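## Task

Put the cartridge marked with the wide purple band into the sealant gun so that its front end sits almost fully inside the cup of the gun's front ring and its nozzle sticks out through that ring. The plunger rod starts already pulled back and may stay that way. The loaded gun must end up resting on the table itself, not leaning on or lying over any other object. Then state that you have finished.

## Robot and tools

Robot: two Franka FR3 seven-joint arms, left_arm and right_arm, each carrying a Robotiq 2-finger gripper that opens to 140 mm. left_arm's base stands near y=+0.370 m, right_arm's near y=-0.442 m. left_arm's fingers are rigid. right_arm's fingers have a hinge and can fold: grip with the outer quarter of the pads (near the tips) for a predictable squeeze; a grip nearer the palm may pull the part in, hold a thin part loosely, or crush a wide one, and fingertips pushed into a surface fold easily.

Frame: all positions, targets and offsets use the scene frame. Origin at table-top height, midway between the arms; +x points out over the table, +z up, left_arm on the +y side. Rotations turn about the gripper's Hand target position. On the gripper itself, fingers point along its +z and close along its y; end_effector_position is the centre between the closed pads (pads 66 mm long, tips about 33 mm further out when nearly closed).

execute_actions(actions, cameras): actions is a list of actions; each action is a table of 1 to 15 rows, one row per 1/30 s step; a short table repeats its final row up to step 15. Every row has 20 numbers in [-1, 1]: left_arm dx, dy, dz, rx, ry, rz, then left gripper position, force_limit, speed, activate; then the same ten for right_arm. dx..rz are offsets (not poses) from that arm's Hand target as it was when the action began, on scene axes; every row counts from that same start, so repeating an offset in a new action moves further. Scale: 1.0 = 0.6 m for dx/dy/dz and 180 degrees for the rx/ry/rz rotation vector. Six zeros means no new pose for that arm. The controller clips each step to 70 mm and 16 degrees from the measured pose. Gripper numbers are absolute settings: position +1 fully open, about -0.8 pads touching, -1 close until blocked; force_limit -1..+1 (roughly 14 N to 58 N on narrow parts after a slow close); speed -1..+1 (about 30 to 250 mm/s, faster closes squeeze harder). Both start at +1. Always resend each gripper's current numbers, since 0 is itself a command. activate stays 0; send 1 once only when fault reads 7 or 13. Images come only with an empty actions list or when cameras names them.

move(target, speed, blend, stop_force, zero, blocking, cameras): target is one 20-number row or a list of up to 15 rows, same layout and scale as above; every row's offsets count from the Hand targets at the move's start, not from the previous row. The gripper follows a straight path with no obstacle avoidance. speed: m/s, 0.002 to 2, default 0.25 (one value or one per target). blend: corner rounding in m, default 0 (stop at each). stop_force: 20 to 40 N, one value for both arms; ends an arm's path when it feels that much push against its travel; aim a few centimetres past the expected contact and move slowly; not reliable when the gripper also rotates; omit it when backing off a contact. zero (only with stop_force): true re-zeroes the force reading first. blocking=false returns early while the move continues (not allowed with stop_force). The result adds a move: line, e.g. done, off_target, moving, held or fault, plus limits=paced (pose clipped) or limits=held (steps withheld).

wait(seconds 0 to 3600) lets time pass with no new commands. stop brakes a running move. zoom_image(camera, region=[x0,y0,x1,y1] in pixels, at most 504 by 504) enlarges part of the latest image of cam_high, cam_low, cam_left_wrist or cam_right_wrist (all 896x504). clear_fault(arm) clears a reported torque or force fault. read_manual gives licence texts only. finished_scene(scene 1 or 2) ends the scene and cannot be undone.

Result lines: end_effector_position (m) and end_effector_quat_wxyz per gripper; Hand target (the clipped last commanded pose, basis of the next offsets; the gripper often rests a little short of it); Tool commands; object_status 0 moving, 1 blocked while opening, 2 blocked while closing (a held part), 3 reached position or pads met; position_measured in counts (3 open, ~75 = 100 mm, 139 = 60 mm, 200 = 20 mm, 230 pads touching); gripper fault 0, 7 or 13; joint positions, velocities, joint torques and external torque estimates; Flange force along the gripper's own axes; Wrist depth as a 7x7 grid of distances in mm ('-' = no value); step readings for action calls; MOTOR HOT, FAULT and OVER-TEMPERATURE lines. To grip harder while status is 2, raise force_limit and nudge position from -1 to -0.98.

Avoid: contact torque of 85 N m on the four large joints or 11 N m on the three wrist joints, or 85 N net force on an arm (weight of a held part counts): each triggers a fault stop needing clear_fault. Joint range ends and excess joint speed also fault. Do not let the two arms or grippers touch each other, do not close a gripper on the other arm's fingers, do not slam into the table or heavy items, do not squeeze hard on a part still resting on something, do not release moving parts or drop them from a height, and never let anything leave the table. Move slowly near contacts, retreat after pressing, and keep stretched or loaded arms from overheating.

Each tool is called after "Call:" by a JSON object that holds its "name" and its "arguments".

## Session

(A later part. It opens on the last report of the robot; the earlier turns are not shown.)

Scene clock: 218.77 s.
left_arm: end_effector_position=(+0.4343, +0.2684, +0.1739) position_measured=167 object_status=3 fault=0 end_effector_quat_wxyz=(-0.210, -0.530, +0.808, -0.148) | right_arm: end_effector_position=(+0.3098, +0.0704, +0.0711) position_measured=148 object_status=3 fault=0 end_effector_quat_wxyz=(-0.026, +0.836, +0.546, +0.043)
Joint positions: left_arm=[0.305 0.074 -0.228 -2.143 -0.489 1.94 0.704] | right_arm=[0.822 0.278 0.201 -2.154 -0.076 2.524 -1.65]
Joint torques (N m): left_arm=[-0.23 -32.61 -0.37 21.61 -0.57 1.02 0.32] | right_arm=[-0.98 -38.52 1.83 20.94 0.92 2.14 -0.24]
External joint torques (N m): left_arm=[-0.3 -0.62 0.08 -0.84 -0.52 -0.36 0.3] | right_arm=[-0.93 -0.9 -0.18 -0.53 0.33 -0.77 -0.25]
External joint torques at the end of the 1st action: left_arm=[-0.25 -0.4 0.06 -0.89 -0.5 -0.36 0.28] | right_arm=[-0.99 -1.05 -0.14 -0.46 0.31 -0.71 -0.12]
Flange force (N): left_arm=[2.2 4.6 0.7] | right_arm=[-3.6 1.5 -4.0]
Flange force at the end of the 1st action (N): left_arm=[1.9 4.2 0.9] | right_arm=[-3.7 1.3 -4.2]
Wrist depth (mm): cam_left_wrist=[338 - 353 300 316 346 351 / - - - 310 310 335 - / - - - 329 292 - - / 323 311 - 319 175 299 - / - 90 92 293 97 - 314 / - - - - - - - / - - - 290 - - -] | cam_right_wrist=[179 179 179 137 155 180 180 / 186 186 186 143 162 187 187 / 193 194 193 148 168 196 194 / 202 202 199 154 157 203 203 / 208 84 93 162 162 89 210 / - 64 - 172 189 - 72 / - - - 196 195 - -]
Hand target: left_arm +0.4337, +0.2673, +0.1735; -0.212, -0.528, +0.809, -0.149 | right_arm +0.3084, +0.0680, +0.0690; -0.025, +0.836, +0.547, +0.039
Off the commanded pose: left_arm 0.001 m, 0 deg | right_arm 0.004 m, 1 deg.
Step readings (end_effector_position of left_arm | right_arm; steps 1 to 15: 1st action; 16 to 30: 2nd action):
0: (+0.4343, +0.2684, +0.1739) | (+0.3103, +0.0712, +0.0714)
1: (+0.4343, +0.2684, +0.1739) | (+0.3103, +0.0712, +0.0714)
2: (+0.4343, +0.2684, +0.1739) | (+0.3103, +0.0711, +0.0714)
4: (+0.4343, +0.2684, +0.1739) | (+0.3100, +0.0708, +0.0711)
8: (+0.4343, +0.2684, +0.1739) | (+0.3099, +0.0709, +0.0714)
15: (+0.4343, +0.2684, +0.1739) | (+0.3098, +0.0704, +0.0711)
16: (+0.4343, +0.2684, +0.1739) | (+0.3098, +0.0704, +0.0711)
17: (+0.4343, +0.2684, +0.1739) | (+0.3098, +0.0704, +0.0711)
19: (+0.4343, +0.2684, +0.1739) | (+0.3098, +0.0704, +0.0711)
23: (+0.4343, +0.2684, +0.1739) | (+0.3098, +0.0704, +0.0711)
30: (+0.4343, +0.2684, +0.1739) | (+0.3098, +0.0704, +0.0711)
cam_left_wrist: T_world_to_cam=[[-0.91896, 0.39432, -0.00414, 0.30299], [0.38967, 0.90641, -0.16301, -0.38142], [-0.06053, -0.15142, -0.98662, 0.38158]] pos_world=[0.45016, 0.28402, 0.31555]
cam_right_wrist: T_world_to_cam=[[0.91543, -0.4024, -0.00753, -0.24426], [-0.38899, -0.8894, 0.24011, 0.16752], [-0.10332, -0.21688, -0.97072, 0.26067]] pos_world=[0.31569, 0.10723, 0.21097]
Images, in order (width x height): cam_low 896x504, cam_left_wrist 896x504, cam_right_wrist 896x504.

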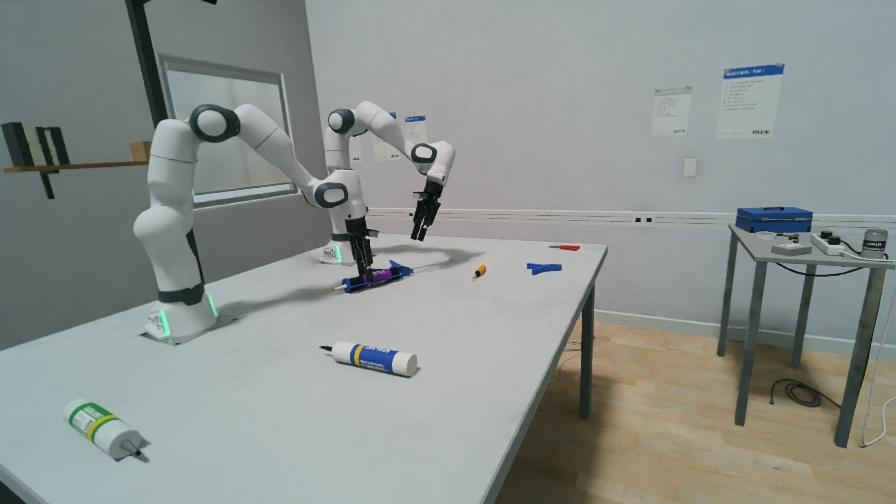

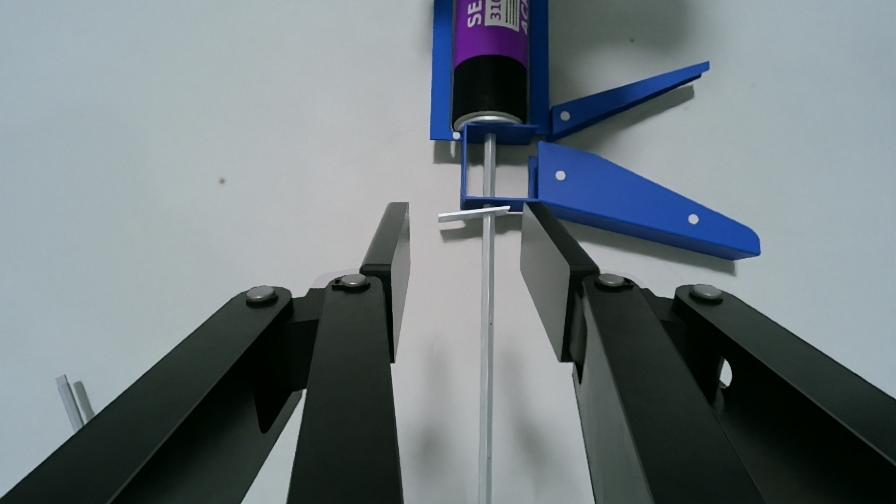

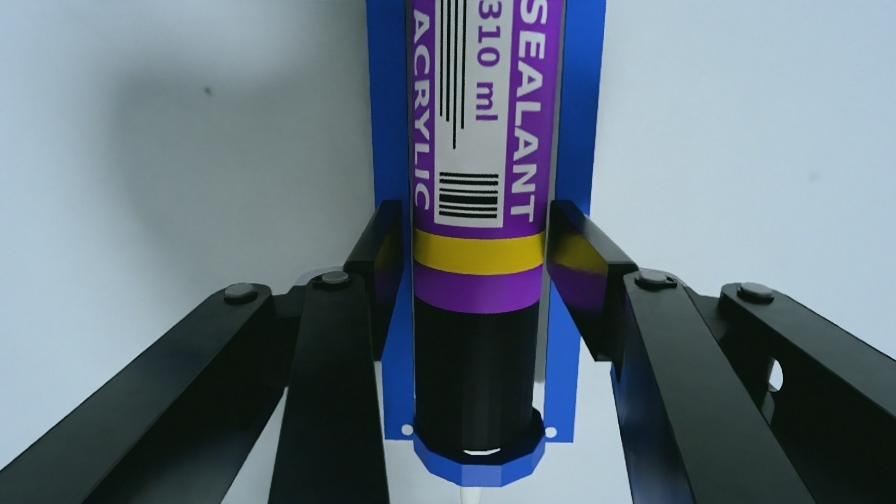

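Call:
{"name": "move", "arguments": {"target": [[0.08,0.245,0.015,0.155,-0.062,0,-0.3,0.6,-0.5,0,-0.0005,0.0,-0.004,-0.031,0.0125,0,-0.15,0,-1,0],[0.08,0.245,-0.235,0.155,-0.062,0,-0.3,0.6,-0.5,0,-0.0005,0.0,-0.006,-0.031,0.0125,0,-0.15,0,-1,0]], "speed": 0.15, "blend": 0.005, "cameras": ["cam_left_wrist","cam_right_wrist"]}}

Scene clock: 223.23 s.
left_arm: end_effector_position=(+0.4808, +0.4137, +0.0330) position_measured=167 object_status=3 fault=0 end_effector_quat_wxyz=(-0.001, -0.544, +0.839, -0.001) | right_arm: end_effector_position=(+0.3097, +0.0722, +0.0701) position_measured=148 object_status=3 fault=0 end_effector_quat_wxyz=(+0.002, +0.836, +0.549, +0.001)
Joint positions: left_arm=[0.298 0.252 -0.187 -2.283 0.078 2.529 0.448] | right_arm=[0.844 0.343 0.192 -2.025 -0.097 2.361 -1.635]
Joint velocities: left_arm=[0 0.001 0.001 0 0.001 0.004 -0.007] | right_arm=[within noise]
Joint torques (N m): left_arm=[-0.66 -36.31 -0.68 19.15 0.77 2.69 -0.22] | right_arm=[-0.58 -38.89 1.61 20.69 0.11 1.74 0.2]
External joint torques (N m): left_arm=[-0.69 -0.54 0.54 -0.69 0.34 0.15 -0.22] | right_arm=[-0.44 1.23 -0.72 -1.18 -0.52 -0.91 0.2]
Flange force (N): left_arm=[2.6 2.4 0.0] | right_arm=[0.0 0.3 1.1]
Wrist depth (mm): cam_left_wrist=[- 149 149 152 152 153 154 / 159 159 163 156 163 - 160 / - 168 169 155 168 - 170 / - 175 - 158 141 - - / - 85 93 166 120 - - / - - - 197 - - - / - - - - - - -] | cam_right_wrist=[172 172 172 130 146 173 173 / 181 181 181 137 155 182 182 / 191 191 190 145 165 192 192 / 202 202 198 152 156 203 204 / 212 83 92 165 163 89 212 / - 64 - 178 194 - 72 / - - - 245 248 - -]
Hand target: left_arm +0.4817, +0.4143, +0.0325; +0.000, -0.546, +0.837, +0.000 | right_arm +0.3081, +0.0680, +0.0654; +0.005, +0.837, +0.547, -0.005
Off the commanded pose: left_arm 0.001 m, 0 deg | right_arm 0.007 m, 1 deg.
move: off_target (right_arm)
cam_left_wrist: T_world_to_cam=[[-0.91556, 0.40202, 0.01145, 0.28251], [0.3807, 0.85711, 0.34704, -0.54641], [0.1297, 0.32209, -0.93778, -0.02148]] pos_world=[0.46945, 0.36167, 0.16624]
cam_right_wrist: T_world_to_cam=[[0.91774, -0.39714, -0.00655, -0.24459], [-0.37218, -0.86559, 0.33502, 0.15581], [-0.13872, -0.30503, -0.94219, 0.27547]] pos_world=[0.32067, 0.12176, 0.20574]

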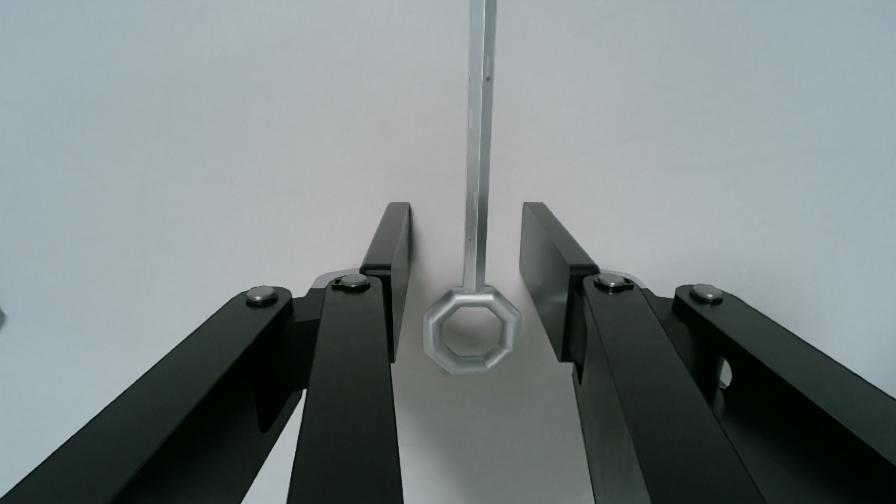

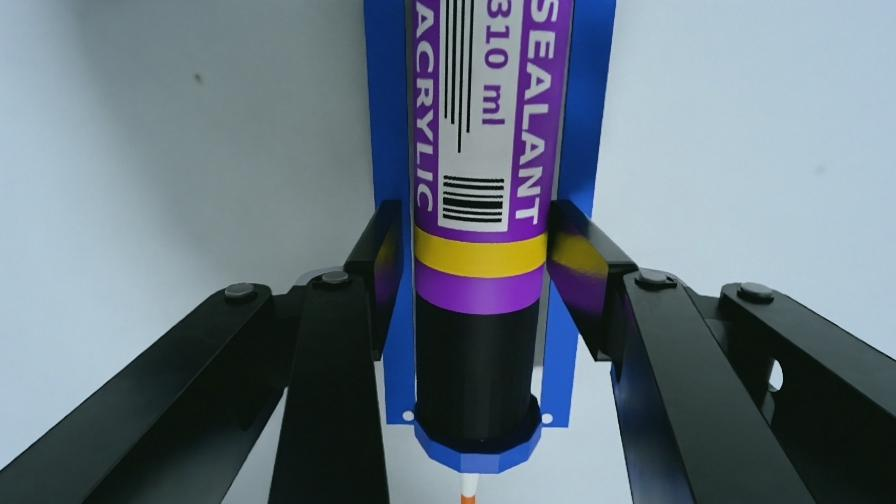

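Call:
{"name": "move", "arguments": {"target": [[0.0,0,0,0,0,0,-1,0.6,-0.8,0,-0.001,-0.001,-0.009,0,0,0,-0.15,0,-1,0]], "speed": 0.05}}

Call:
{"name": "execute_actions", "arguments": {"actions": [[[0,0,0,0,0,0,-1,0.6,-0.8,0,0,0,0,0,0,0,-1,-0.2,-1,0]],[[0,0,0,0,0,0,-1,0.6,-0.8,0,0,0,0,0,0,0,-1,-0.2,-1,0]]], "cameras": ["cam_left_wrist","cam_right_wrist"]}}

Scene clock: 224.87 s.
left_arm: end_effector_position=(+0.4810, +0.4138, +0.0330) position_measured=222 object_status=0 fault=0 end_effector_quat_wxyz=(+0.000, -0.543, +0.840, +0.000) | right_arm: end_effector_position=(+0.3108, +0.0720, +0.0689) position_measured=148 object_status=3 fault=0 end_effector_quat_wxyz=(+0.002, +0.836, +0.548, +0.002)
Joint positions: left_arm=[0.297 0.252 -0.187 -2.283 0.08 2.53 0.448] | right_arm=[0.844 0.346 0.19 -2.025 -0.1 2.365 -1.632]
Joint torques (N m): left_arm=[-0.27 -35.32 -0.73 19.17 0.26 2.86 -0.42] | right_arm=[-0.38 -35.67 1.97 18.25 0.09 2.43 0.14]
External joint torques (N m): left_arm=[-0.23 0.49 0.56 -0.72 -0.17 0.31 -0.42] | right_arm=[-0.45 4.33 -0.53 -3.45 -0.53 -0.2 0.14]
Flange force (N): left_arm=[1.5 1.0 2.2] | right_arm=[-2.1 0.0 8.8]
Wrist depth (mm): cam_left_wrist=[151 - - - - 150 149 / - 159 162 - - - - / - 167 - 167 - 170 - / 177 176 177 141 - - 181 / - 188 90 - 91 - - / - - - - - - - / - - - - - - -] | cam_right_wrist=[170 172 170 130 146 172 172 / 180 179 180 137 154 181 181 / 189 190 189 145 164 191 192 / 201 201 197 151 149 201 203 / 210 83 93 162 160 90 211 / - 68 - 177 195 - 72 / - - - 242 247 - -]
Hand target: left_arm +0.4817, +0.4143, +0.0325; +0.000, -0.546, +0.837, +0.000 | right_arm +0.3075, +0.0674, +0.0600; +0.005, +0.837, +0.547, -0.005
Off the commanded pose: left_arm 0.001 m, 0 deg | right_arm 0.011 m, 1 deg.
move: off_target (right_arm)

Scene clock: 226.07 s.
left_arm: end_effector_position=(+0.4811, +0.4139, +0.0331) position_measured=222 object_status=2 fault=0 end_effector_quat_wxyz=(+0.000, -0.543, +0.840, +0.000) | right_arm: end_effector_position=(+0.3112, +0.0726, +0.0697) position_measured=158 object_status=2 fault=0 end_effector_quat_wxyz=(+0.002, +0.836, +0.548, +0.003)
Joint positions: left_arm=[0.297 0.252 -0.187 -2.283 0.08 2.53 0.448] | right_arm=[0.845 0.345 0.19 -2.025 -0.1 2.365 -1.632]
Joint torques (N m): left_arm=[-0.31 -36.3 -0.83 19.16 0.21 2.74 -0.31] | right_arm=[-0.4 -33.68 1.98 17.55 0.23 2.42 0.16]
External joint torques (N m): left_arm=[-0.36 -0.33 0.38 -0.85 -0.22 0.17 -0.31] | right_arm=[-0.35 6.41 -0.41 -4.28 -0.39 -0.24 0.16]
External joint torques at the end of the 1st action: left_arm=[-0.34 -0.51 0.45 -0.65 -0.21 0.21 -0.33] | right_arm=[-0.31 6.46 -0.35 -4.34 -0.38 -0.25 0.14]
Flange force (N): left_arm=[2.6 3.0 0.0] | right_arm=[-0.1 0.0 12.5]
Flange force at the end of the 1st action (N): left_arm=[2.4 2.8 -0.3] | right_arm=[-0.2 -0.1 12.6]
Wrist depth (mm): cam_left_wrist=[- - 153 149 153 151 - / 161 - 161 160 - - - / - 168 169 156 - 172 - / 177 177 178 141 - 179 - / - 188 90 - 91 - - / - - - - - - - / - - - - - - -] | cam_right_wrist=[171 173 171 130 148 173 173 / 180 180 180 137 158 182 182 / 190 190 189 145 166 192 193 / 201 202 199 152 148 203 204 / 214 83 88 162 148 91 212 / - 65 - 177 193 - 73 / - - - 195 244 - -]
Hand target: left_arm +0.4817, +0.4143, +0.0325; +0.000, -0.546, +0.837, +0.000 | right_arm +0.3075, +0.0674, +0.0600; +0.005, +0.837, +0.547, -0.005
Off the commanded pose: left_arm 0.001 m, 0 deg | right_arm 0.012 m, 1 deg.
Step readings (end_effector_position of left_arm | right_arm; steps 1 to 15: 1st action; 16 to 30: 2nd action):
0: (+0.4810, +0.4138, +0.0330) | (+0.3108, +0.0720, +0.0689)
1: (+0.4810, +0.4138, +0.0330) | (+0.3108, +0.0720, +0.0689)
2: (+0.4810, +0.4138, +0.0330) | (+0.3108, +0.0720, +0.0689)
4: (+0.4811, +0.4139, +0.0331) | (+0.3107, +0.0722, +0.0689)
8: (+0.4811, +0.4139, +0.0331) | (+0.3111, +0.0726, +0.0695)
15: (+0.4811, +0.4139, +0.0331) | (+0.3112, +0.0726, +0.0697)
16: (+0.4811, +0.4139, +0.0331) | (+0.3112, +0.0726, +0.0697)
17: (+0.4811, +0.4139, +0.0331) | (+0.3112, +0.0726, +0.0697)
19: (+0.4811, +0.4139, +0.0331) | (+0.3112, +0.0726, +0.0697)
23: (+0.4811, +0.4139, +0.0331) | (+0.3112, +0.0726, +0.0697)
30: (+0.4811, +0.4139, +0.0331) | (+0.3112, +0.0726, +0.0697)
cam_left_wrist: T_world_to_cam=[[-0.91458, 0.40423, 0.0115, 0.28134], [0.38259, 0.8557, 0.34844, -0.54702], [0.13101, 0.32308, -0.93726, -0.02264]] pos_world=[0.46955, 0.36167, 0.16614]
cam_right_wrist: T_world_to_cam=[[0.91692, -0.39905, -0.00402, -0.24552], [-0.37515, -0.86533, 0.33236, 0.15778], [-0.1361, -0.30324, -0.94315, 0.27436]] pos_world=[0.32166, 0.12176, 0.20533]

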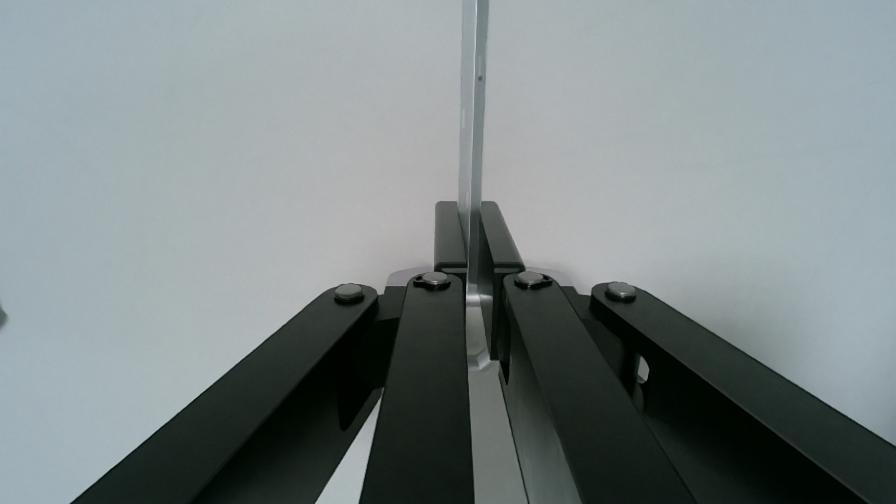

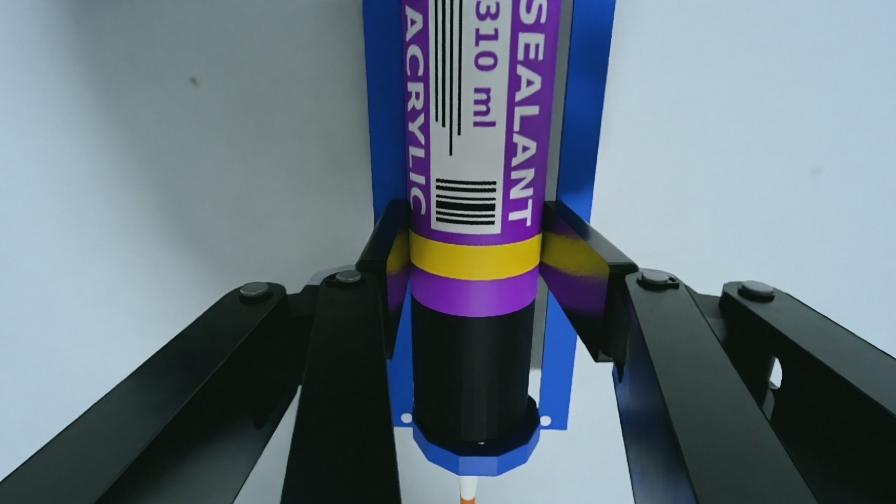

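Call:
{"name": "execute_actions", "arguments": {"actions": [[[0,0,0,0,0,0,-1,0.6,-0.8,0,0,0,0,0,0,0,-0.05,-0.2,-1,0]],[[0,0,0,0,0,0,-1,0.6,-0.8,0,0.002,0.004,0.0215,0,0,0,-0.05,-0.2,-1,0]],[[0,0,0,0,0,0,-1,0.6,-0.8,0,0,0,0,0,0,0,-0.05,-0.2,-1,0]]], "cameras": ["cam_right_wrist"]}}

Scene clock: 228.13 s.
left_arm: end_effector_position=(+0.4810, +0.4139, +0.0331) position_measured=222 object_status=2 fault=0 end_effector_quat_wxyz=(+0.000, -0.543, +0.839, +0.000) | right_arm: end_effector_position=(+0.3096, +0.0695, +0.0718) position_measured=135 object_status=3 fault=0 end_effector_quat_wxyz=(+0.006, +0.837, +0.548, -0.004)
Joint positions: left_arm=[0.297 0.252 -0.187 -2.283 0.08 2.53 0.447] | right_arm=[0.845 0.343 0.19 -2.017 -0.098 2.34 -1.632]
Joint torques (N m): left_arm=[-0.27 -36.48 -0.86 19.2 0.32 2.74 -0.27] | right_arm=[-0.76 -42.13 2.33 22.49 1.02 2.16 -0.03]
External joint torques (N m): left_arm=[-0.19 -0.83 0.45 -0.58 -0.11 0.21 -0.27] | right_arm=[-0.78 -1.96 -0.11 0.6 0.4 -0.45 -0.03]
External joint torques at the end of the 1st action: left_arm=[-0.3 -0.63 0.43 -0.25 -0.22 0.34 -0.3] | right_arm=[-0.5 1.79 -0.86 -2.78 -0.37 -0.59 0.16]
External joint torques at the end of the 2nd action: left_arm=[-0.16 -0.62 0.5 -0.7 -0.11 0.19 -0.27] | right_arm=[-0.74 -2.05 -0.03 0.66 0.41 -0.51 -0.06]
Flange force (N): left_arm=[2.4 3.4 -1.0] | right_arm=[-2.6 0.9 -4.8]
Flange force at the end of the 1st action (N): left_arm=[1.9 2.0 -0.4] | right_arm=[-5.4 -0.1 3.4]
Flange force at the end of the 2nd action (N): left_arm=[2.3 3.3 -0.6] | right_arm=[-2.6 0.9 -5.1]
Wrist depth (mm): cam_left_wrist=[150 151 150 149 - - - / - 159 - 163 - 161 - / 167 167 172 167 - 170 170 / - - 177 141 - 179 - / - - 91 - 91 - 191 / 196 - - - - - - / - - - - - - -] | cam_right_wrist=[172 172 172 133 147 173 174 / 181 181 182 141 155 183 184 / 192 192 192 150 165 194 194 / 204 204 138 157 149 204 207 / 215 86 93 169 167 88 91 / - 71 67 182 197 - 73 / - - - 253 253 - -]
Hand target: left_arm +0.4817, +0.4143, +0.0325; +0.000, -0.546, +0.837, +0.000 | right_arm +0.3087, +0.0698, +0.0729; +0.005, +0.837, +0.547, -0.005
Off the commanded pose: left_arm 0.001 m, 0 deg | right_arm 0.001 m, 0 deg.
Step readings (end_effector_position of left_arm | right_arm; steps 1 to 15: 1st action; 16 to 30: 2nd action; 31 to 45: 3rd action):
0: (+0.4811, +0.4139, +0.0331) | (+0.3112, +0.0726, +0.0697)
1: (+0.4811, +0.4139, +0.0331) | (+0.3112, +0.0726, +0.0697)
2: (+0.4811, +0.4139, +0.0331) | (+0.3112, +0.0726, +0.0697)
4: (+0.4811, +0.4139, +0.0331) | (+0.3112, +0.0725, +0.0694)
8: (+0.4811, +0.4139, +0.0331) | (+0.3108, +0.0725, +0.0685)
15: (+0.4811, +0.4139, +0.0331) | (+0.3105, +0.0723, +0.0678)
16: (+0.4811, +0.4139, +0.0331) | (+0.3105, +0.0722, +0.0679)
17: (+0.4811, +0.4139, +0.0331) | (+0.3106, +0.0722, +0.0689)
19: (+0.4810, +0.4139, +0.0331) | (+0.3109, +0.0724, +0.0713)
23: (+0.4810, +0.4139, +0.0331) | (+0.3107, +0.0715, +0.0725)
30: (+0.4810, +0.4139, +0.0331) | (+0.3098, +0.0700, +0.0720)
31: (+0.4810, +0.4139, +0.0331) | (+0.3098, +0.0699, +0.0720)
32: (+0.4810, +0.4139, +0.0331) | (+0.3098, +0.0699, +0.0720)
34: (+0.4810, +0.4139, +0.0331) | (+0.3097, +0.0697, +0.0719)
38: (+0.4810, +0.4139, +0.0331) | (+0.3096, +0.0696, +0.0719)
45: (+0.4810, +0.4139, +0.0331) | (+0.3096, +0.0695, +0.0719)
cam_right_wrist: T_world_to_cam=[[0.91641, -0.40022, -0.00513, -0.24496], [-0.37368, -0.86009, 0.34728, 0.152], [-0.1434, -0.31633, -0.93775, 0.27813]] pos_world=[0.32116, 0.12068, 0.20678]

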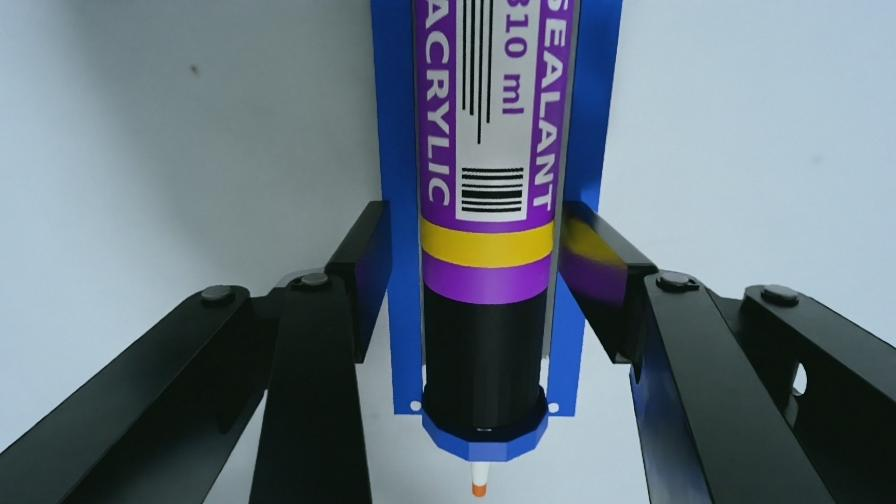

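Call:
{"name": "move", "arguments": {"target": [0,0,0,0,0,0,-1,0.6,-0.8,0,0.0067,-0.0027,0,0,0,0,-0.05,-0.2,-1,0], "speed": 0.03, "cameras": ["cam_right_wrist"]}}

Call:
{"name": "zoom_image", "arguments": {"camera": "cam_right_wrist", "region": [340, 200, 640, 504]}}

Scene clock: 230.37 s.
left_arm: end_effector_position=(+0.4810, +0.4139, +0.0331) position_measured=222 object_status=2 fault=0 end_effector_quat_wxyz=(+0.000, -0.543, +0.839, +0.000) | right_arm: end_effector_position=(+0.3126, +0.0690, +0.0728) position_measured=135 object_status=3 fault=0 end_effector_quat_wxyz=(+0.005, +0.838, +0.546, -0.003)
Joint positions: left_arm=[0.297 0.252 -0.187 -2.283 0.08 2.53 0.447] | right_arm=[0.84 0.343 0.19 -2.014 -0.098 2.339 -1.634]
Joint torques (N m): left_arm=[-0.27 -36.47 -0.9 19.23 0.31 2.73 -0.27] | right_arm=[-1.26 -42.07 2.27 22.64 0.89 2.16 -0.13]
External joint torques (N m): left_arm=[-0.24 -0.82 0.38 -0.56 -0.12 0.2 -0.27] | right_arm=[-1.29 -1.79 -0.19 0.64 0.25 -0.47 -0.13]
Flange force (N): left_arm=[2.4 3.2 -1.0] | right_arm=[-2.3 1.7 -4.6]
Wrist depth (mm): cam_left_wrist=[150 151 151 151 150 153 - / 159 159 159 160 162 162 - / 167 168 171 168 168 - - / - - 177 128 176 177 183 / - - 81 - 91 - - / - - - - - - - / - - - - - - -] | cam_right_wrist=[173 175 173 132 153 175 175 / 183 183 183 140 159 184 185 / 193 193 191 148 167 195 195 / 205 206 138 157 154 205 208 / 216 85 93 169 169 88 91 / - 71 67 181 200 - 73 / - - - 253 255 - -]
Hand target: left_arm +0.4817, +0.4143, +0.0325; +0.000, -0.546, +0.837, +0.000 | right_arm +0.3127, +0.0682, +0.0729; +0.005, +0.837, +0.547, -0.005
Off the commanded pose: left_arm 0.001 m, 0 deg | right_arm 0.001 m, 0 deg.
move: done
cam_right_wrist: T_world_to_cam=[[0.91499, -0.40345, -0.00504, -0.24727], [-0.377, -0.85932, 0.34561, 0.15341], [-0.14377, -0.31433, -0.93836, 0.27936]] pos_world=[0.32425, 0.11988, 0.20787]

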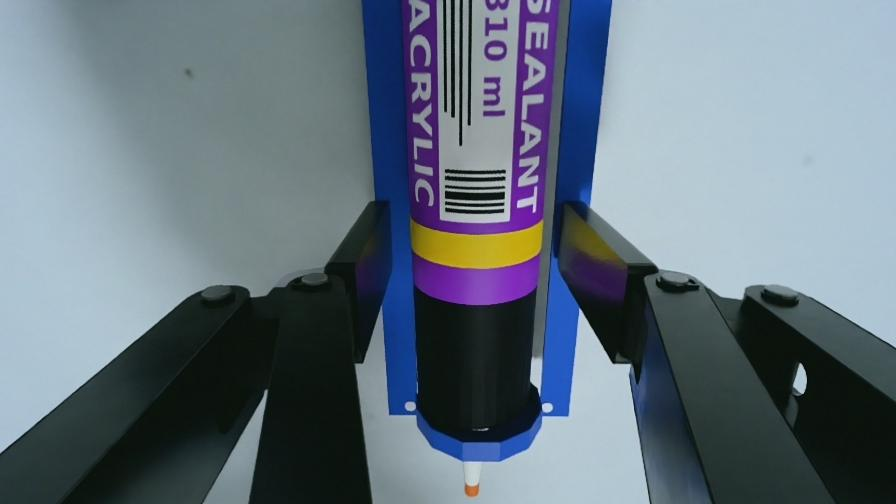

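Scaled by 1.658.

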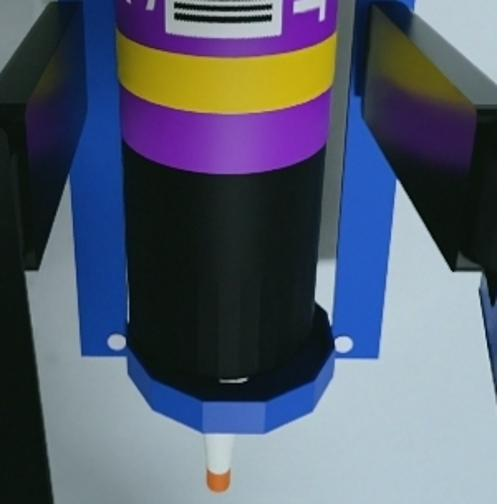

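Call:
{"name": "move", "arguments": {"target": [0,0,0,0,0,0,-1,0.6,-0.8,0,0,0,0,0,0,0,-1,-0.2,-1,0], "speed": 0.03, "cameras": ["cam_right_wrist"]}}

Call:
{"name": "zoom_image", "arguments": {"camera": "cam_right_wrist", "region": [340, 200, 640, 504]}}

Scene clock: 231.80 s.
left_arm: end_effector_position=(+0.4810, +0.4139, +0.0331) position_measured=222 object_status=2 fault=0 end_effector_quat_wxyz=(+0.000, -0.543, +0.839, +0.000) | right_arm: end_effector_position=(+0.3128, +0.0689, +0.0730) position_measured=161 object_status=0 fault=0 end_effector_quat_wxyz=(+0.005, +0.837, +0.547, -0.003)
Joint positions: left_arm=[0.297 0.252 -0.187 -2.283 0.08 2.53 0.447] | right_arm=[0.84 0.343 0.19 -2.014 -0.098 2.338 -1.634]
Joint torques (N m): left_arm=[-0.26 -36.43 -0.89 19.23 0.32 2.74 -0.3] | right_arm=[-1.18 -41.14 2.1 22.24 0.89 2.26 -0.24]
External joint torques (N m): left_arm=[-0.23 -0.62 0.39 -0.7 -0.11 0.18 -0.3] | right_arm=[-1.13 -0.71 -0.28 0.15 0.26 -0.38 -0.24]
Flange force (N): left_arm=[2.5 3.2 -0.6] | right_arm=[-1.5 1.8 -2.4]
Wrist depth (mm): cam_left_wrist=[151 - 153 149 152 153 - / - 160 159 160 161 - - / - 167 170 169 - - 172 / - - - 141 179 179 180 / 190 - 81 - 91 186 190 / - - - - - - - / - - - - - - -] | cam_right_wrist=[173 175 173 133 153 174 175 / 182 183 183 140 159 184 185 / 193 194 191 149 169 195 195 / 205 206 203 155 155 207 209 / 219 83 88 167 120 88 219 / - 64 - 180 - 70 69 / - - - 254 - - 70]
Hand target: left_arm +0.4817, +0.4143, +0.0325; +0.000, -0.546, +0.837, +0.000 | right_arm +0.3127, +0.0682, +0.0729; +0.005, +0.837, +0.547, -0.005
Off the commanded pose: left_arm 0.001 m, 0 deg | right_arm 0.001 m, 0 deg.
move: done
cam_right_wrist: T_world_to_cam=[[0.91518, -0.40301, -0.00505, -0.24761], [-0.37652, -0.85937, 0.346, 0.15314], [-0.14379, -0.31475, -0.93822, 0.27948]] pos_world=[0.32445, 0.11978, 0.20797]

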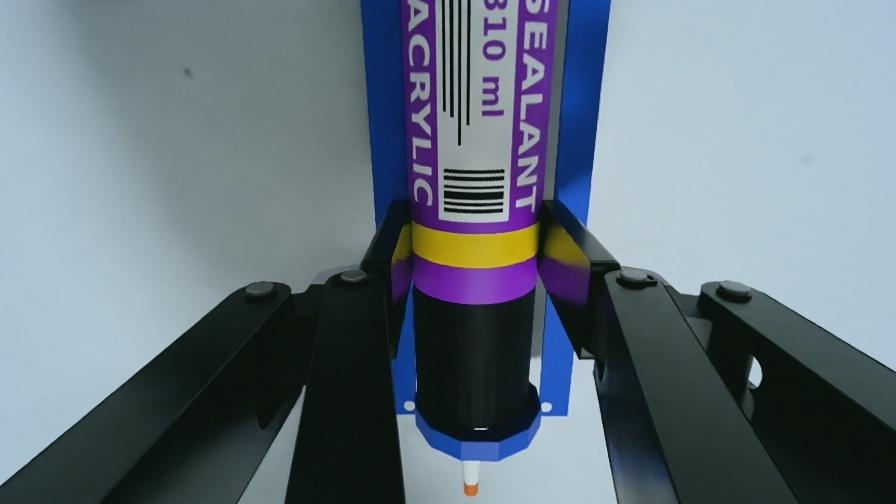

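Scaled by 1.658.

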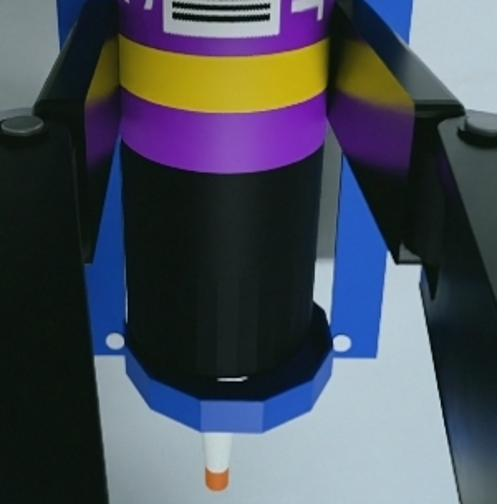

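Call:
{"name": "move", "arguments": {"target": [0.010,0.0247,0,0,0,0,-1,0.6,-0.8,0,-0.007,-0.0225,0,0,0,0,-1,-0.2,-1,0], "speed": 0.02, "cameras": ["cam_right_wrist"]}}

Call:
{"name": "zoom_image", "arguments": {"camera": "cam_right_wrist", "region": [340, 200, 640, 504]}}

Scene clock: 233.40 s.
left_arm: end_effector_position=(+0.4838, +0.4166, +0.0320) position_measured=222 object_status=2 fault=0 end_effector_quat_wxyz=(-0.005, -0.541, +0.841, +0.001) | right_arm: end_effector_position=(+0.3111, +0.0633, +0.0749) position_measured=161 object_status=2 fault=0 end_effector_quat_wxyz=(+0.000, +0.837, +0.547, +0.005)
Joint positions: left_arm=[0.303 0.267 -0.187 -2.262 0.078 2.514 0.461] | right_arm=[0.833 0.312 0.192 -2.06 -0.091 2.373 -1.642]
Joint velocities: left_arm=[within noise] | right_arm=[0.001 0 -0.001 -0.002 0 0.003 -0.002]
Joint torques (N m): left_arm=[6.32 -35.92 5.15 21.98 1.26 3.83 0.29] | right_arm=[-2.04 -43.3 1.46 17.95 0.79 -0.66 -0.37]
External joint torques (N m): left_arm=[6.18 0.47 6.35 2.01 0.83 1.31 0.29] | right_arm=[-2.23 -4.16 -0.93 -3.84 0.17 -3.32 -0.37]
Flange force (N): left_arm=[-13.6 0.2 4.7] | right_arm=[-22.2 1.1 -13.0]
Wrist depth (mm): cam_left_wrist=[- 150 - 137 - 153 154 / - 158 - 155 161 - 159 / - 165 - - - - - / - 176 176 142 - 178 180 / 184 187 90 - 91 - - / - - - - - - 202 / - - - - - - -] | cam_right_wrist=[176 178 174 134 154 178 178 / 185 185 186 142 163 187 188 / 195 196 194 149 171 197 198 / 208 207 206 156 155 209 209 / 220 83 88 166 120 88 220 / - 64 - 177 188 70 69 / - - - 253 - - 69]
Hand target: left_arm +0.4877, +0.4292, +0.0325; +0.000, -0.546, +0.837, +0.000 | right_arm +0.3085, +0.0547, +0.0729; +0.005, +0.837, +0.547, -0.005
Off the commanded pose: left_arm 0.013 m, 1 deg | right_arm 0.009 m, 1 deg.
move: off_target (left_arm, right_arm)
cam_right_wrist: T_world_to_cam=[[0.91536, -0.40262, -0.00462, -0.24841], [-0.37896, -0.86533, 0.32802, 0.14949], [-0.13606, -0.2985, -0.94466, 0.2764]] pos_world=[0.32164, 0.11185, 0.21092]

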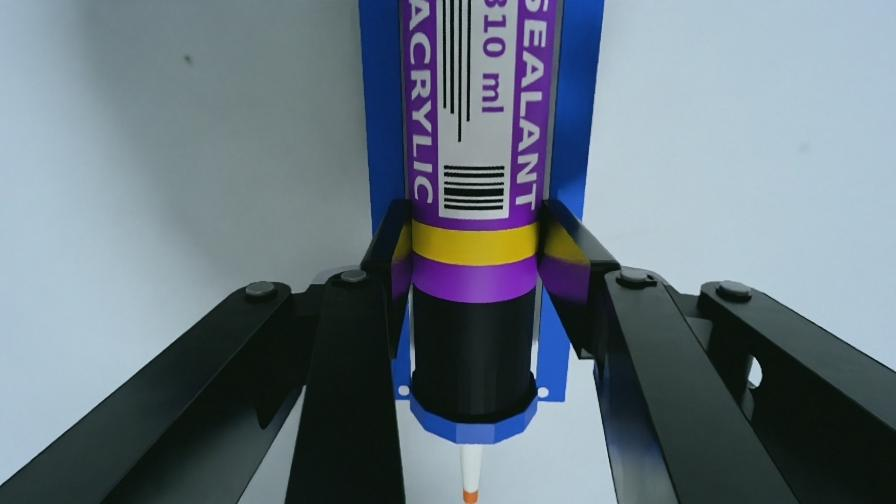

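Scaled by 1.658.

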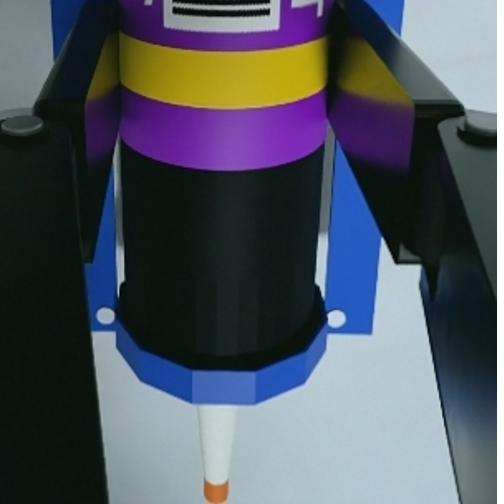

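Call:
{"name": "move", "arguments": {"target": [[0,0,0,0,0,0,-1,0.6,-0.8,0,0.0,-0.014,0,0,0,0,-1,-0.2,-1,0],[0,0,0,0,0,0,-1,0.6,-0.8,0,-0.006,-0.010,0,0,0,0,-1,-0.2,-1,0],[0,0,0,0,0,0,-1,0.6,-0.8,0,-0.003,-0.012,0.002,0,0,0,-1,-0.2,-1,0]], "speed": 0.02, "blend": 0.002, "cameras": ["cam_right_wrist","cam_left_wrist"]}}

Call:
{"name": "zoom_image", "arguments": {"camera": "cam_right_wrist", "region": [340, 200, 640, 504]}}

Scene clock: 234.97 s.
left_arm: end_effector_position=(+0.4841, +0.4170, +0.0320) position_measured=222 object_status=2 fault=0 end_effector_quat_wxyz=(-0.005, -0.541, +0.841, +0.000) | right_arm: end_effector_position=(+0.3106, +0.0587, +0.0781) position_measured=164 object_status=2 fault=0 end_effector_quat_wxyz=(-0.002, +0.837, +0.547, +0.009)
Joint positions: left_arm=[0.304 0.268 -0.187 -2.261 0.077 2.514 0.462] | right_arm=[0.829 0.29 0.192 -2.085 -0.086 2.385 -1.649]
Joint torques (N m): left_arm=[5.84 -36.31 5.08 21.27 1.49 3.79 0.3] | right_arm=[-1.88 -41.55 0.89 16.9 0.82 -1.33 -0.38]
External joint torques (N m): left_arm=[5.87 -0.13 6.44 1.42 1.05 1.28 0.3] | right_arm=[-2.02 -3.28 -1.29 -4.79 0.2 -4 -0.38]
Flange force (N): left_arm=[-11.7 2.9 3.8] | right_arm=[-22.4 0.9 -12.7]
Wrist depth (mm): cam_left_wrist=[- 151 - 150 152 - - / 158 156 160 158 160 161 160 / 166 166 168 - 171 172 - / - 175 177 128 - 178 178 / - 187 90 - 91 - - / - - - - - - - / - - - - - - -] | cam_right_wrist=[179 180 180 138 157 181 180 / 189 189 187 145 166 191 194 / 199 199 199 153 174 201 202 / 210 210 209 156 163 212 213 / 222 83 89 169 116 88 223 / - 71 - 178 198 79 71 / - 72 - 256 - - 72]
Hand target: left_arm +0.4877, +0.4292, +0.0325; +0.000, -0.546, +0.837, +0.000 | right_arm +0.3067, +0.0475, +0.0741; +0.005, +0.837, +0.547, -0.005
Off the commanded pose: left_arm 0.013 m, 1 deg | right_arm 0.013 m, 2 deg.
move: off_target (right_arm); blend cut to 0.0012 m at target 2
cam_left_wrist: T_world_to_cam=[[-0.91282, 0.40797, 0.01761, 0.28016], [0.38905, 0.85577, 0.34103, -0.55332], [0.12406, 0.31815, -0.93989, -0.01962]] pos_world=[0.47345, 0.36546, 0.16533]
cam_right_wrist: T_world_to_cam=[[0.91556, -0.40215, -0.00382, -0.24998], [-0.37983, -0.86779, 0.32041, 0.14538], [-0.13217, -0.2919, -0.94727, 0.27652]] pos_world=[0.32064, 0.10634, 0.2144]
Images, in order (width x height): cam_left_wrist 896x504, cam_right_wrist 896x504.

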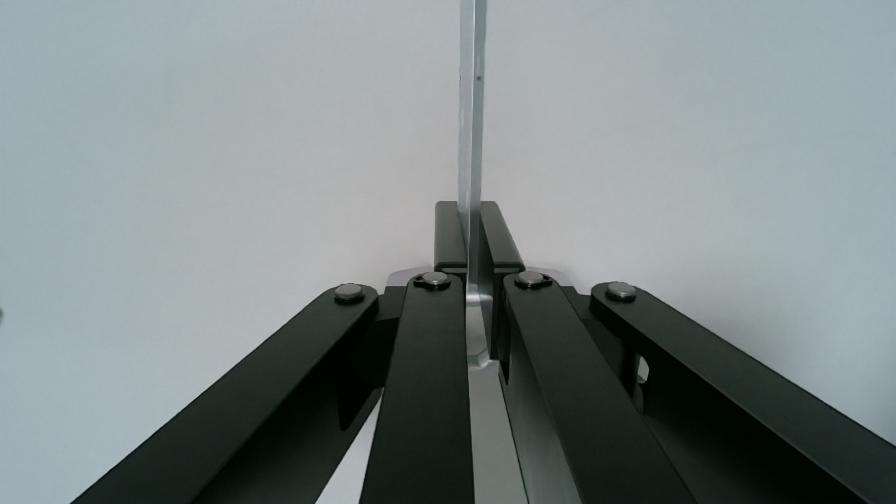

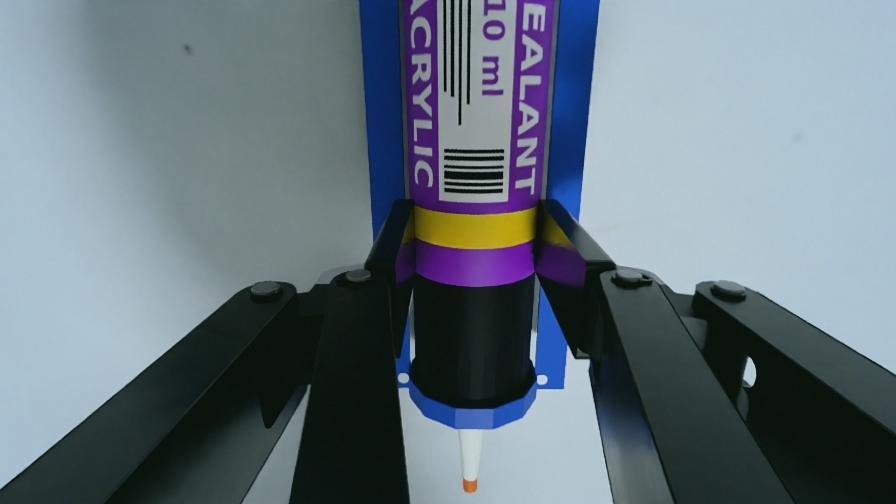

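Scaled by 1.658.

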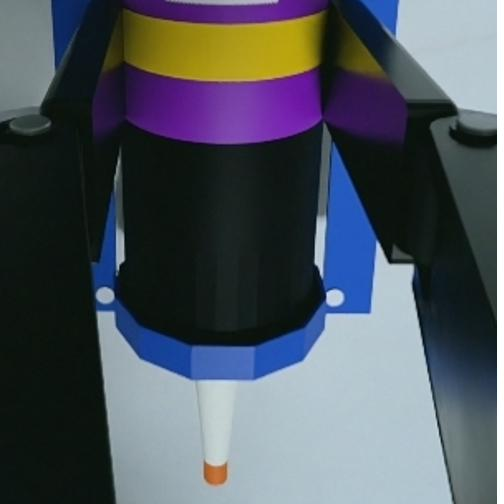

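Call:
{"name": "move", "arguments": {"target": [-0.006,-0.0205,0,0,0,0,-1,0.6,-0.8,0,0.0065,0.0187,0.0067,0,0,0,-1,-0.2,-1,0], "speed": 0.03}}

Call:
{"name": "move", "arguments": {"target": [0,0,0,0,0,0,-1,0.6,-0.8,0,0,0,0,0,0,0,0.05,-0.2,-1,0], "cameras": ["cam_right_wrist"]}}

Call:
{"name": "zoom_image", "arguments": {"camera": "cam_right_wrist", "region": [340, 200, 640, 504]}}

Scene clock: 236.40 s.
left_arm: end_effector_position=(+0.4838, +0.4163, +0.0324) position_measured=222 object_status=2 fault=0 end_effector_quat_wxyz=(-0.001, -0.543, +0.840, +0.000) | right_arm: end_effector_position=(+0.3112, +0.0591, +0.0776) position_measured=164 object_status=2 fault=0 end_effector_quat_wxyz=(+0.004, +0.837, +0.547, -0.003)
Joint positions: left_arm=[0.3 0.262 -0.185 -2.271 0.079 2.525 0.455] | right_arm=[0.829 0.31 0.192 -2.049 -0.087 2.343 -1.649]
Joint velocities: left_arm=[within noise] | right_arm=[-0.001 0 0 0 0.001 -0.003 -0.001]
Joint torques (N m): left_arm=[-0.64 -37.88 -0.7 19.03 0.66 2.85 -0.49] | right_arm=[-0.44 -41.84 2.05 22.53 0.06 1.81 -0.02]
External joint torques (N m): left_arm=[-0.73 -1.75 0.51 -0.89 0.23 0.31 -0.49] | right_arm=[-0.44 -2.78 -0.15 0.69 -0.57 -0.8 -0.02]
Flange force (N): left_arm=[4.9 5.4 -2.2] | right_arm=[-3.4 0.1 -6.4]
Wrist depth (mm): cam_left_wrist=[150 151 152 150 152 156 - / 158 157 - 145 157 162 161 / 166 164 - 156 167 170 170 / - - 179 141 176 179 - / - 185 91 - 91 - - / - - - - - - - / - - - - - - -] | cam_right_wrist=[178 178 178 136 156 179 179 / 188 188 186 144 165 189 189 / 199 199 199 152 174 200 200 / 211 211 209 157 163 212 212 / 224 83 89 170 116 88 223 / - 71 - 180 200 79 71 / - 72 - 260 - - 72]
Hand target: left_arm +0.4841, +0.4169, +0.0325; +0.000, -0.546, +0.837, +0.000 | right_arm +0.3106, +0.0587, +0.0781; +0.005, +0.837, +0.547, -0.005
Off the commanded pose: left_arm 0.001 m, 1 deg | right_arm 0.001 m, 0 deg.
move: done

Scene clock: 237.53 s.
left_arm: end_effector_position=(+0.4841, +0.4160, +0.0329) position_measured=222 object_status=2 fault=0 end_effector_quat_wxyz=(-0.001, -0.543, +0.840, -0.001) | right_arm: end_effector_position=(+0.3111, +0.0589, +0.0778) position_measured=123 object_status=0 fault=0 end_effector_quat_wxyz=(+0.004, +0.837, +0.547, -0.004)
Joint positions: left_arm=[0.298 0.261 -0.185 -2.271 0.079 2.525 0.454] | right_arm=[0.829 0.311 0.192 -2.048 -0.087 2.341 -1.649]
Joint torques (N m): left_arm=[-0.57 -37.24 -0.45 18.85 0.51 2.88 -0.39] | right_arm=[-0.5 -41.09 2.06 22.56 0.05 2.17 -0.04]
External joint torques (N m): left_arm=[-0.55 -1.24 0.84 -0.95 0.08 0.36 -0.39] | right_arm=[-0.63 -2 -0.26 0.69 -0.58 -0.44 -0.04]
Flange force (N): left_arm=[4.0 5.0 -1.1] | right_arm=[-2.0 0.6 -4.4]
Wrist depth (mm): cam_left_wrist=[- 151 150 150 - - 153 / 160 158 161 157 160 160 161 / 168 169 168 167 170 169 - / 175 178 177 141 174 179 - / - - 91 - 91 - - / - - - - - - 205 / - - - - - - -] | cam_right_wrist=[178 178 178 136 156 179 179 / 188 188 188 144 165 188 189 / 199 199 197 153 172 200 200 / 211 211 159 162 164 210 212 / 219 89 88 172 189 88 90 / - 71 234 181 243 - 73 / - - 260 261 261 - -]
Hand target: left_arm +0.4841, +0.4169, +0.0325; +0.000, -0.546, +0.837, +0.000 | right_arm +0.3106, +0.0587, +0.0781; +0.005, +0.837, +0.547, -0.005
Off the commanded pose: left_arm 0.001 m, 1 deg | right_arm 0.001 m, 0 deg.
move: done
cam_right_wrist: T_world_to_cam=[[0.91515, -0.40302, -0.0083, -0.24981], [-0.37551, -0.8598, 0.34602, 0.14194], [-0.14659, -0.31354, -0.93819, 0.28135]] pos_world=[0.32316, 0.10958, 0.21277]

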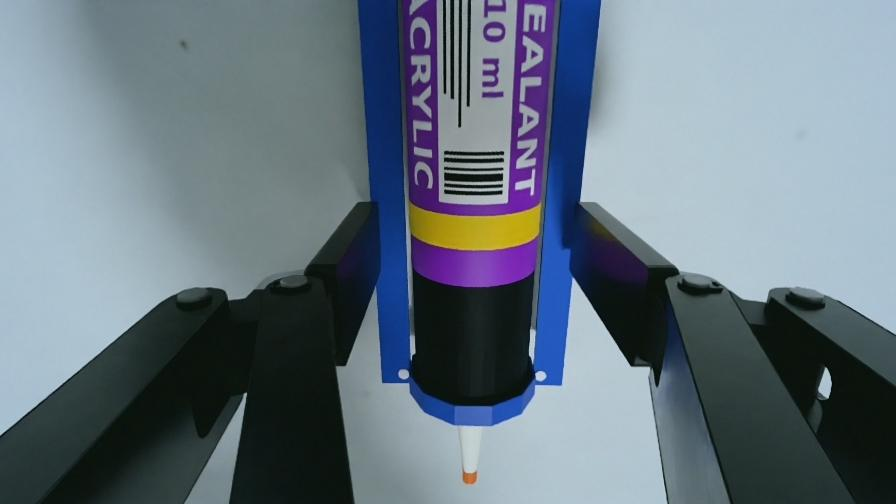

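Scaled by 1.658.

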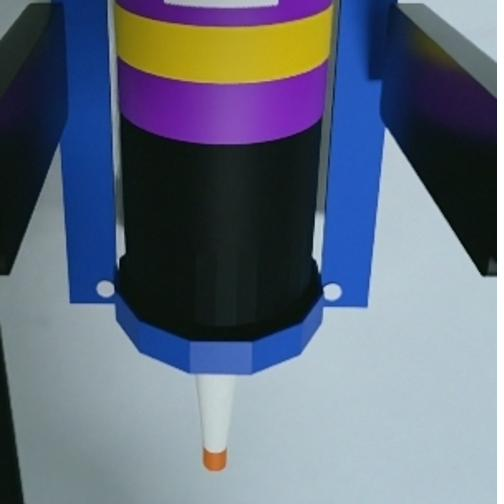

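Call:
{"name": "move", "arguments": {"target": [[0,0,0,0,0,0,-0.3,0.6,-0.5,0,0,0,0.1,0,0,0,0.05,-0.2,-1,0],[0,0,0.25,0,0,0,-0.3,0.6,-0.5,0,0.09,0.24,0.25,0,0,0,0.05,-0.2,-1,0],[-0.06,-0.22,0.235,-0.155,0.062,0,-0.3,0.6,-0.5,0,0.09,0.24,0.25,0,0,0,0.05,-0.2,-1,0]], "speed": 0.15, "blend": [0,0.02,0], "cameras": ["cam_right_wrist","cam_left_wrist","cam_low"]}}

Scene clock: 243.03 s.
left_arm: end_effector_position=(+0.4482, +0.2858, +0.1735) position_measured=167 object_status=3 fault=0 end_effector_quat_wxyz=(-0.210, -0.531, +0.807, -0.148) | right_arm: end_effector_position=(+0.3647, +0.2038, +0.2294) position_measured=123 object_status=3 fault=0 end_effector_quat_wxyz=(+0.003, +0.836, +0.549, -0.003)
Joint positions: left_arm=[0.315 0.119 -0.209 -2.085 -0.468 1.917 0.713] | right_arm=[0.95 0.688 0.175 -1.043 -0.114 1.714 -1.626]
Joint velocities: left_arm=[0.001 0 0.001 -0.001 0 0 0.005] | right_arm=[within noise]
Joint torques (N m): left_arm=[-0.21 -34.45 -0.69 22.17 -0.58 1.02 0.2] | right_arm=[-0.44 -54.19 2.79 25.55 0.45 2.17 0.19]
External joint torques (N m): left_arm=[-0.15 -0.43 0.13 -0.51 -0.51 -0.36 0.18] | right_arm=[-0.4 -1.91 -0.63 1.02 -0.41 -0.45 0.19]
Flange force (N): left_arm=[1.5 3.0 0.2] | right_arm=[0.0 0.0 0.0]
Wrist depth (mm): cam_left_wrist=[344 341 - 294 303 346 - / 334 - 341 332 309 - 337 / - - - 303 292 296 329 / 313 - 317 316 142 316 322 / 312 85 93 - 97 - - / - - - - - - - / - - - 297 - - -] | cam_right_wrist=[309 309 309 312 314 315 315 / 326 329 297 322 329 331 332 / 346 345 342 323 348 350 355 / 366 370 159 331 164 367 374 / 384 89 94 358 389 88 88 / - 71 409 385 425 - 73 / - - 453 455 457 - -]
Hand target: left_arm +0.4481, +0.2849, +0.1735; -0.212, -0.528, +0.809, -0.149 | right_arm +0.3646, +0.2027, +0.2281; +0.005, +0.837, +0.547, -0.005
Off the commanded pose: left_arm 0.001 m, 0 deg | right_arm 0.002 m, 0 deg.
move: done
cam_left_wrist: T_world_to_cam=[[-0.91954, 0.393, -0.00224, 0.30924], [0.38806, 0.90705, -0.16329, -0.40215], [-0.06214, -0.15102, -0.98658, 0.3853]] pos_world=[0.46436, 0.30143, 0.31515]
cam_right_wrist: T_world_to_cam=[[0.91765, -0.39729, -0.00878, -0.24125], [-0.37033, -0.86297, 0.3437, 0.23358], [-0.14413, -0.31215, -0.93904, 0.47587]] pos_world=[0.37647, 0.25427, 0.36446]
Images, in order (width x height): cam_low 896x504, cam_left_wrist 896x504, cam_right_wrist 896x504.

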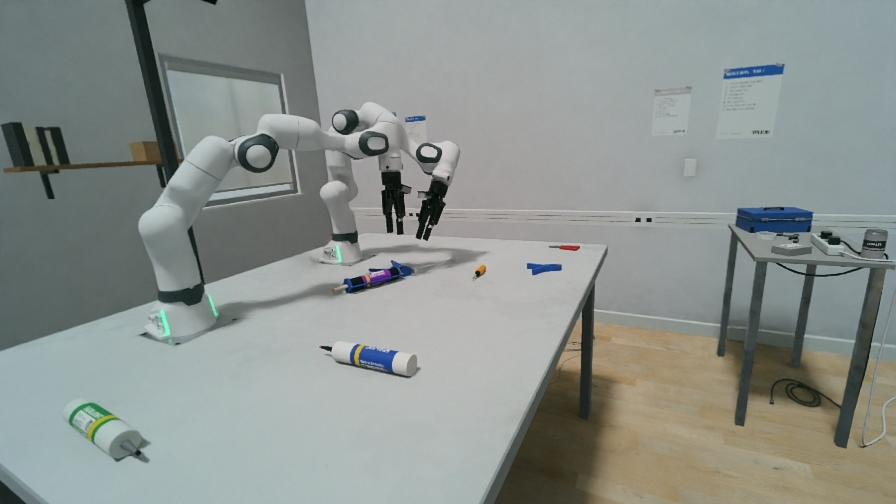

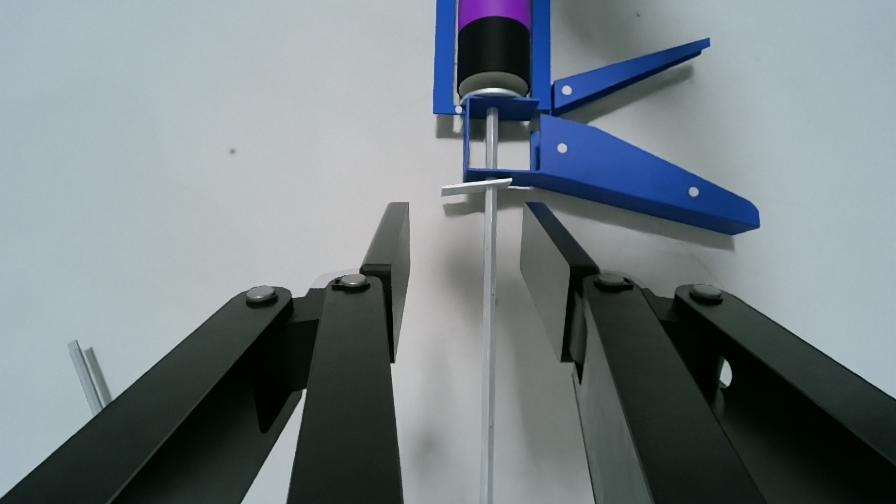

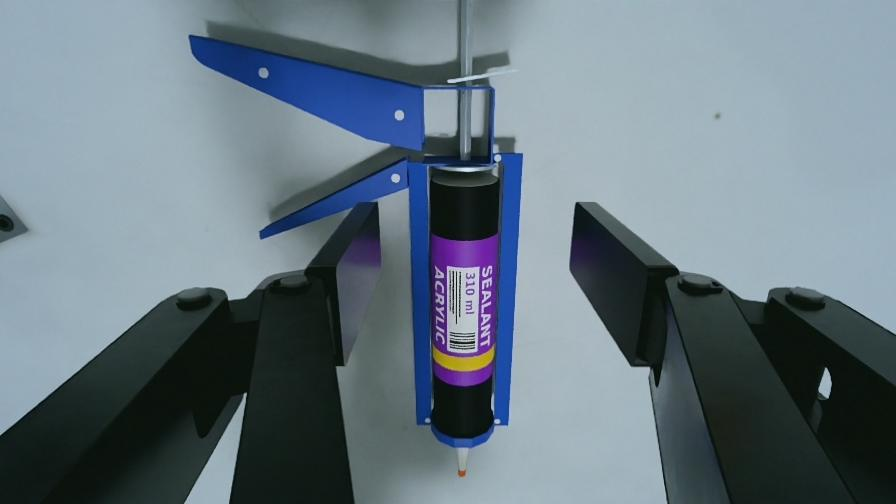

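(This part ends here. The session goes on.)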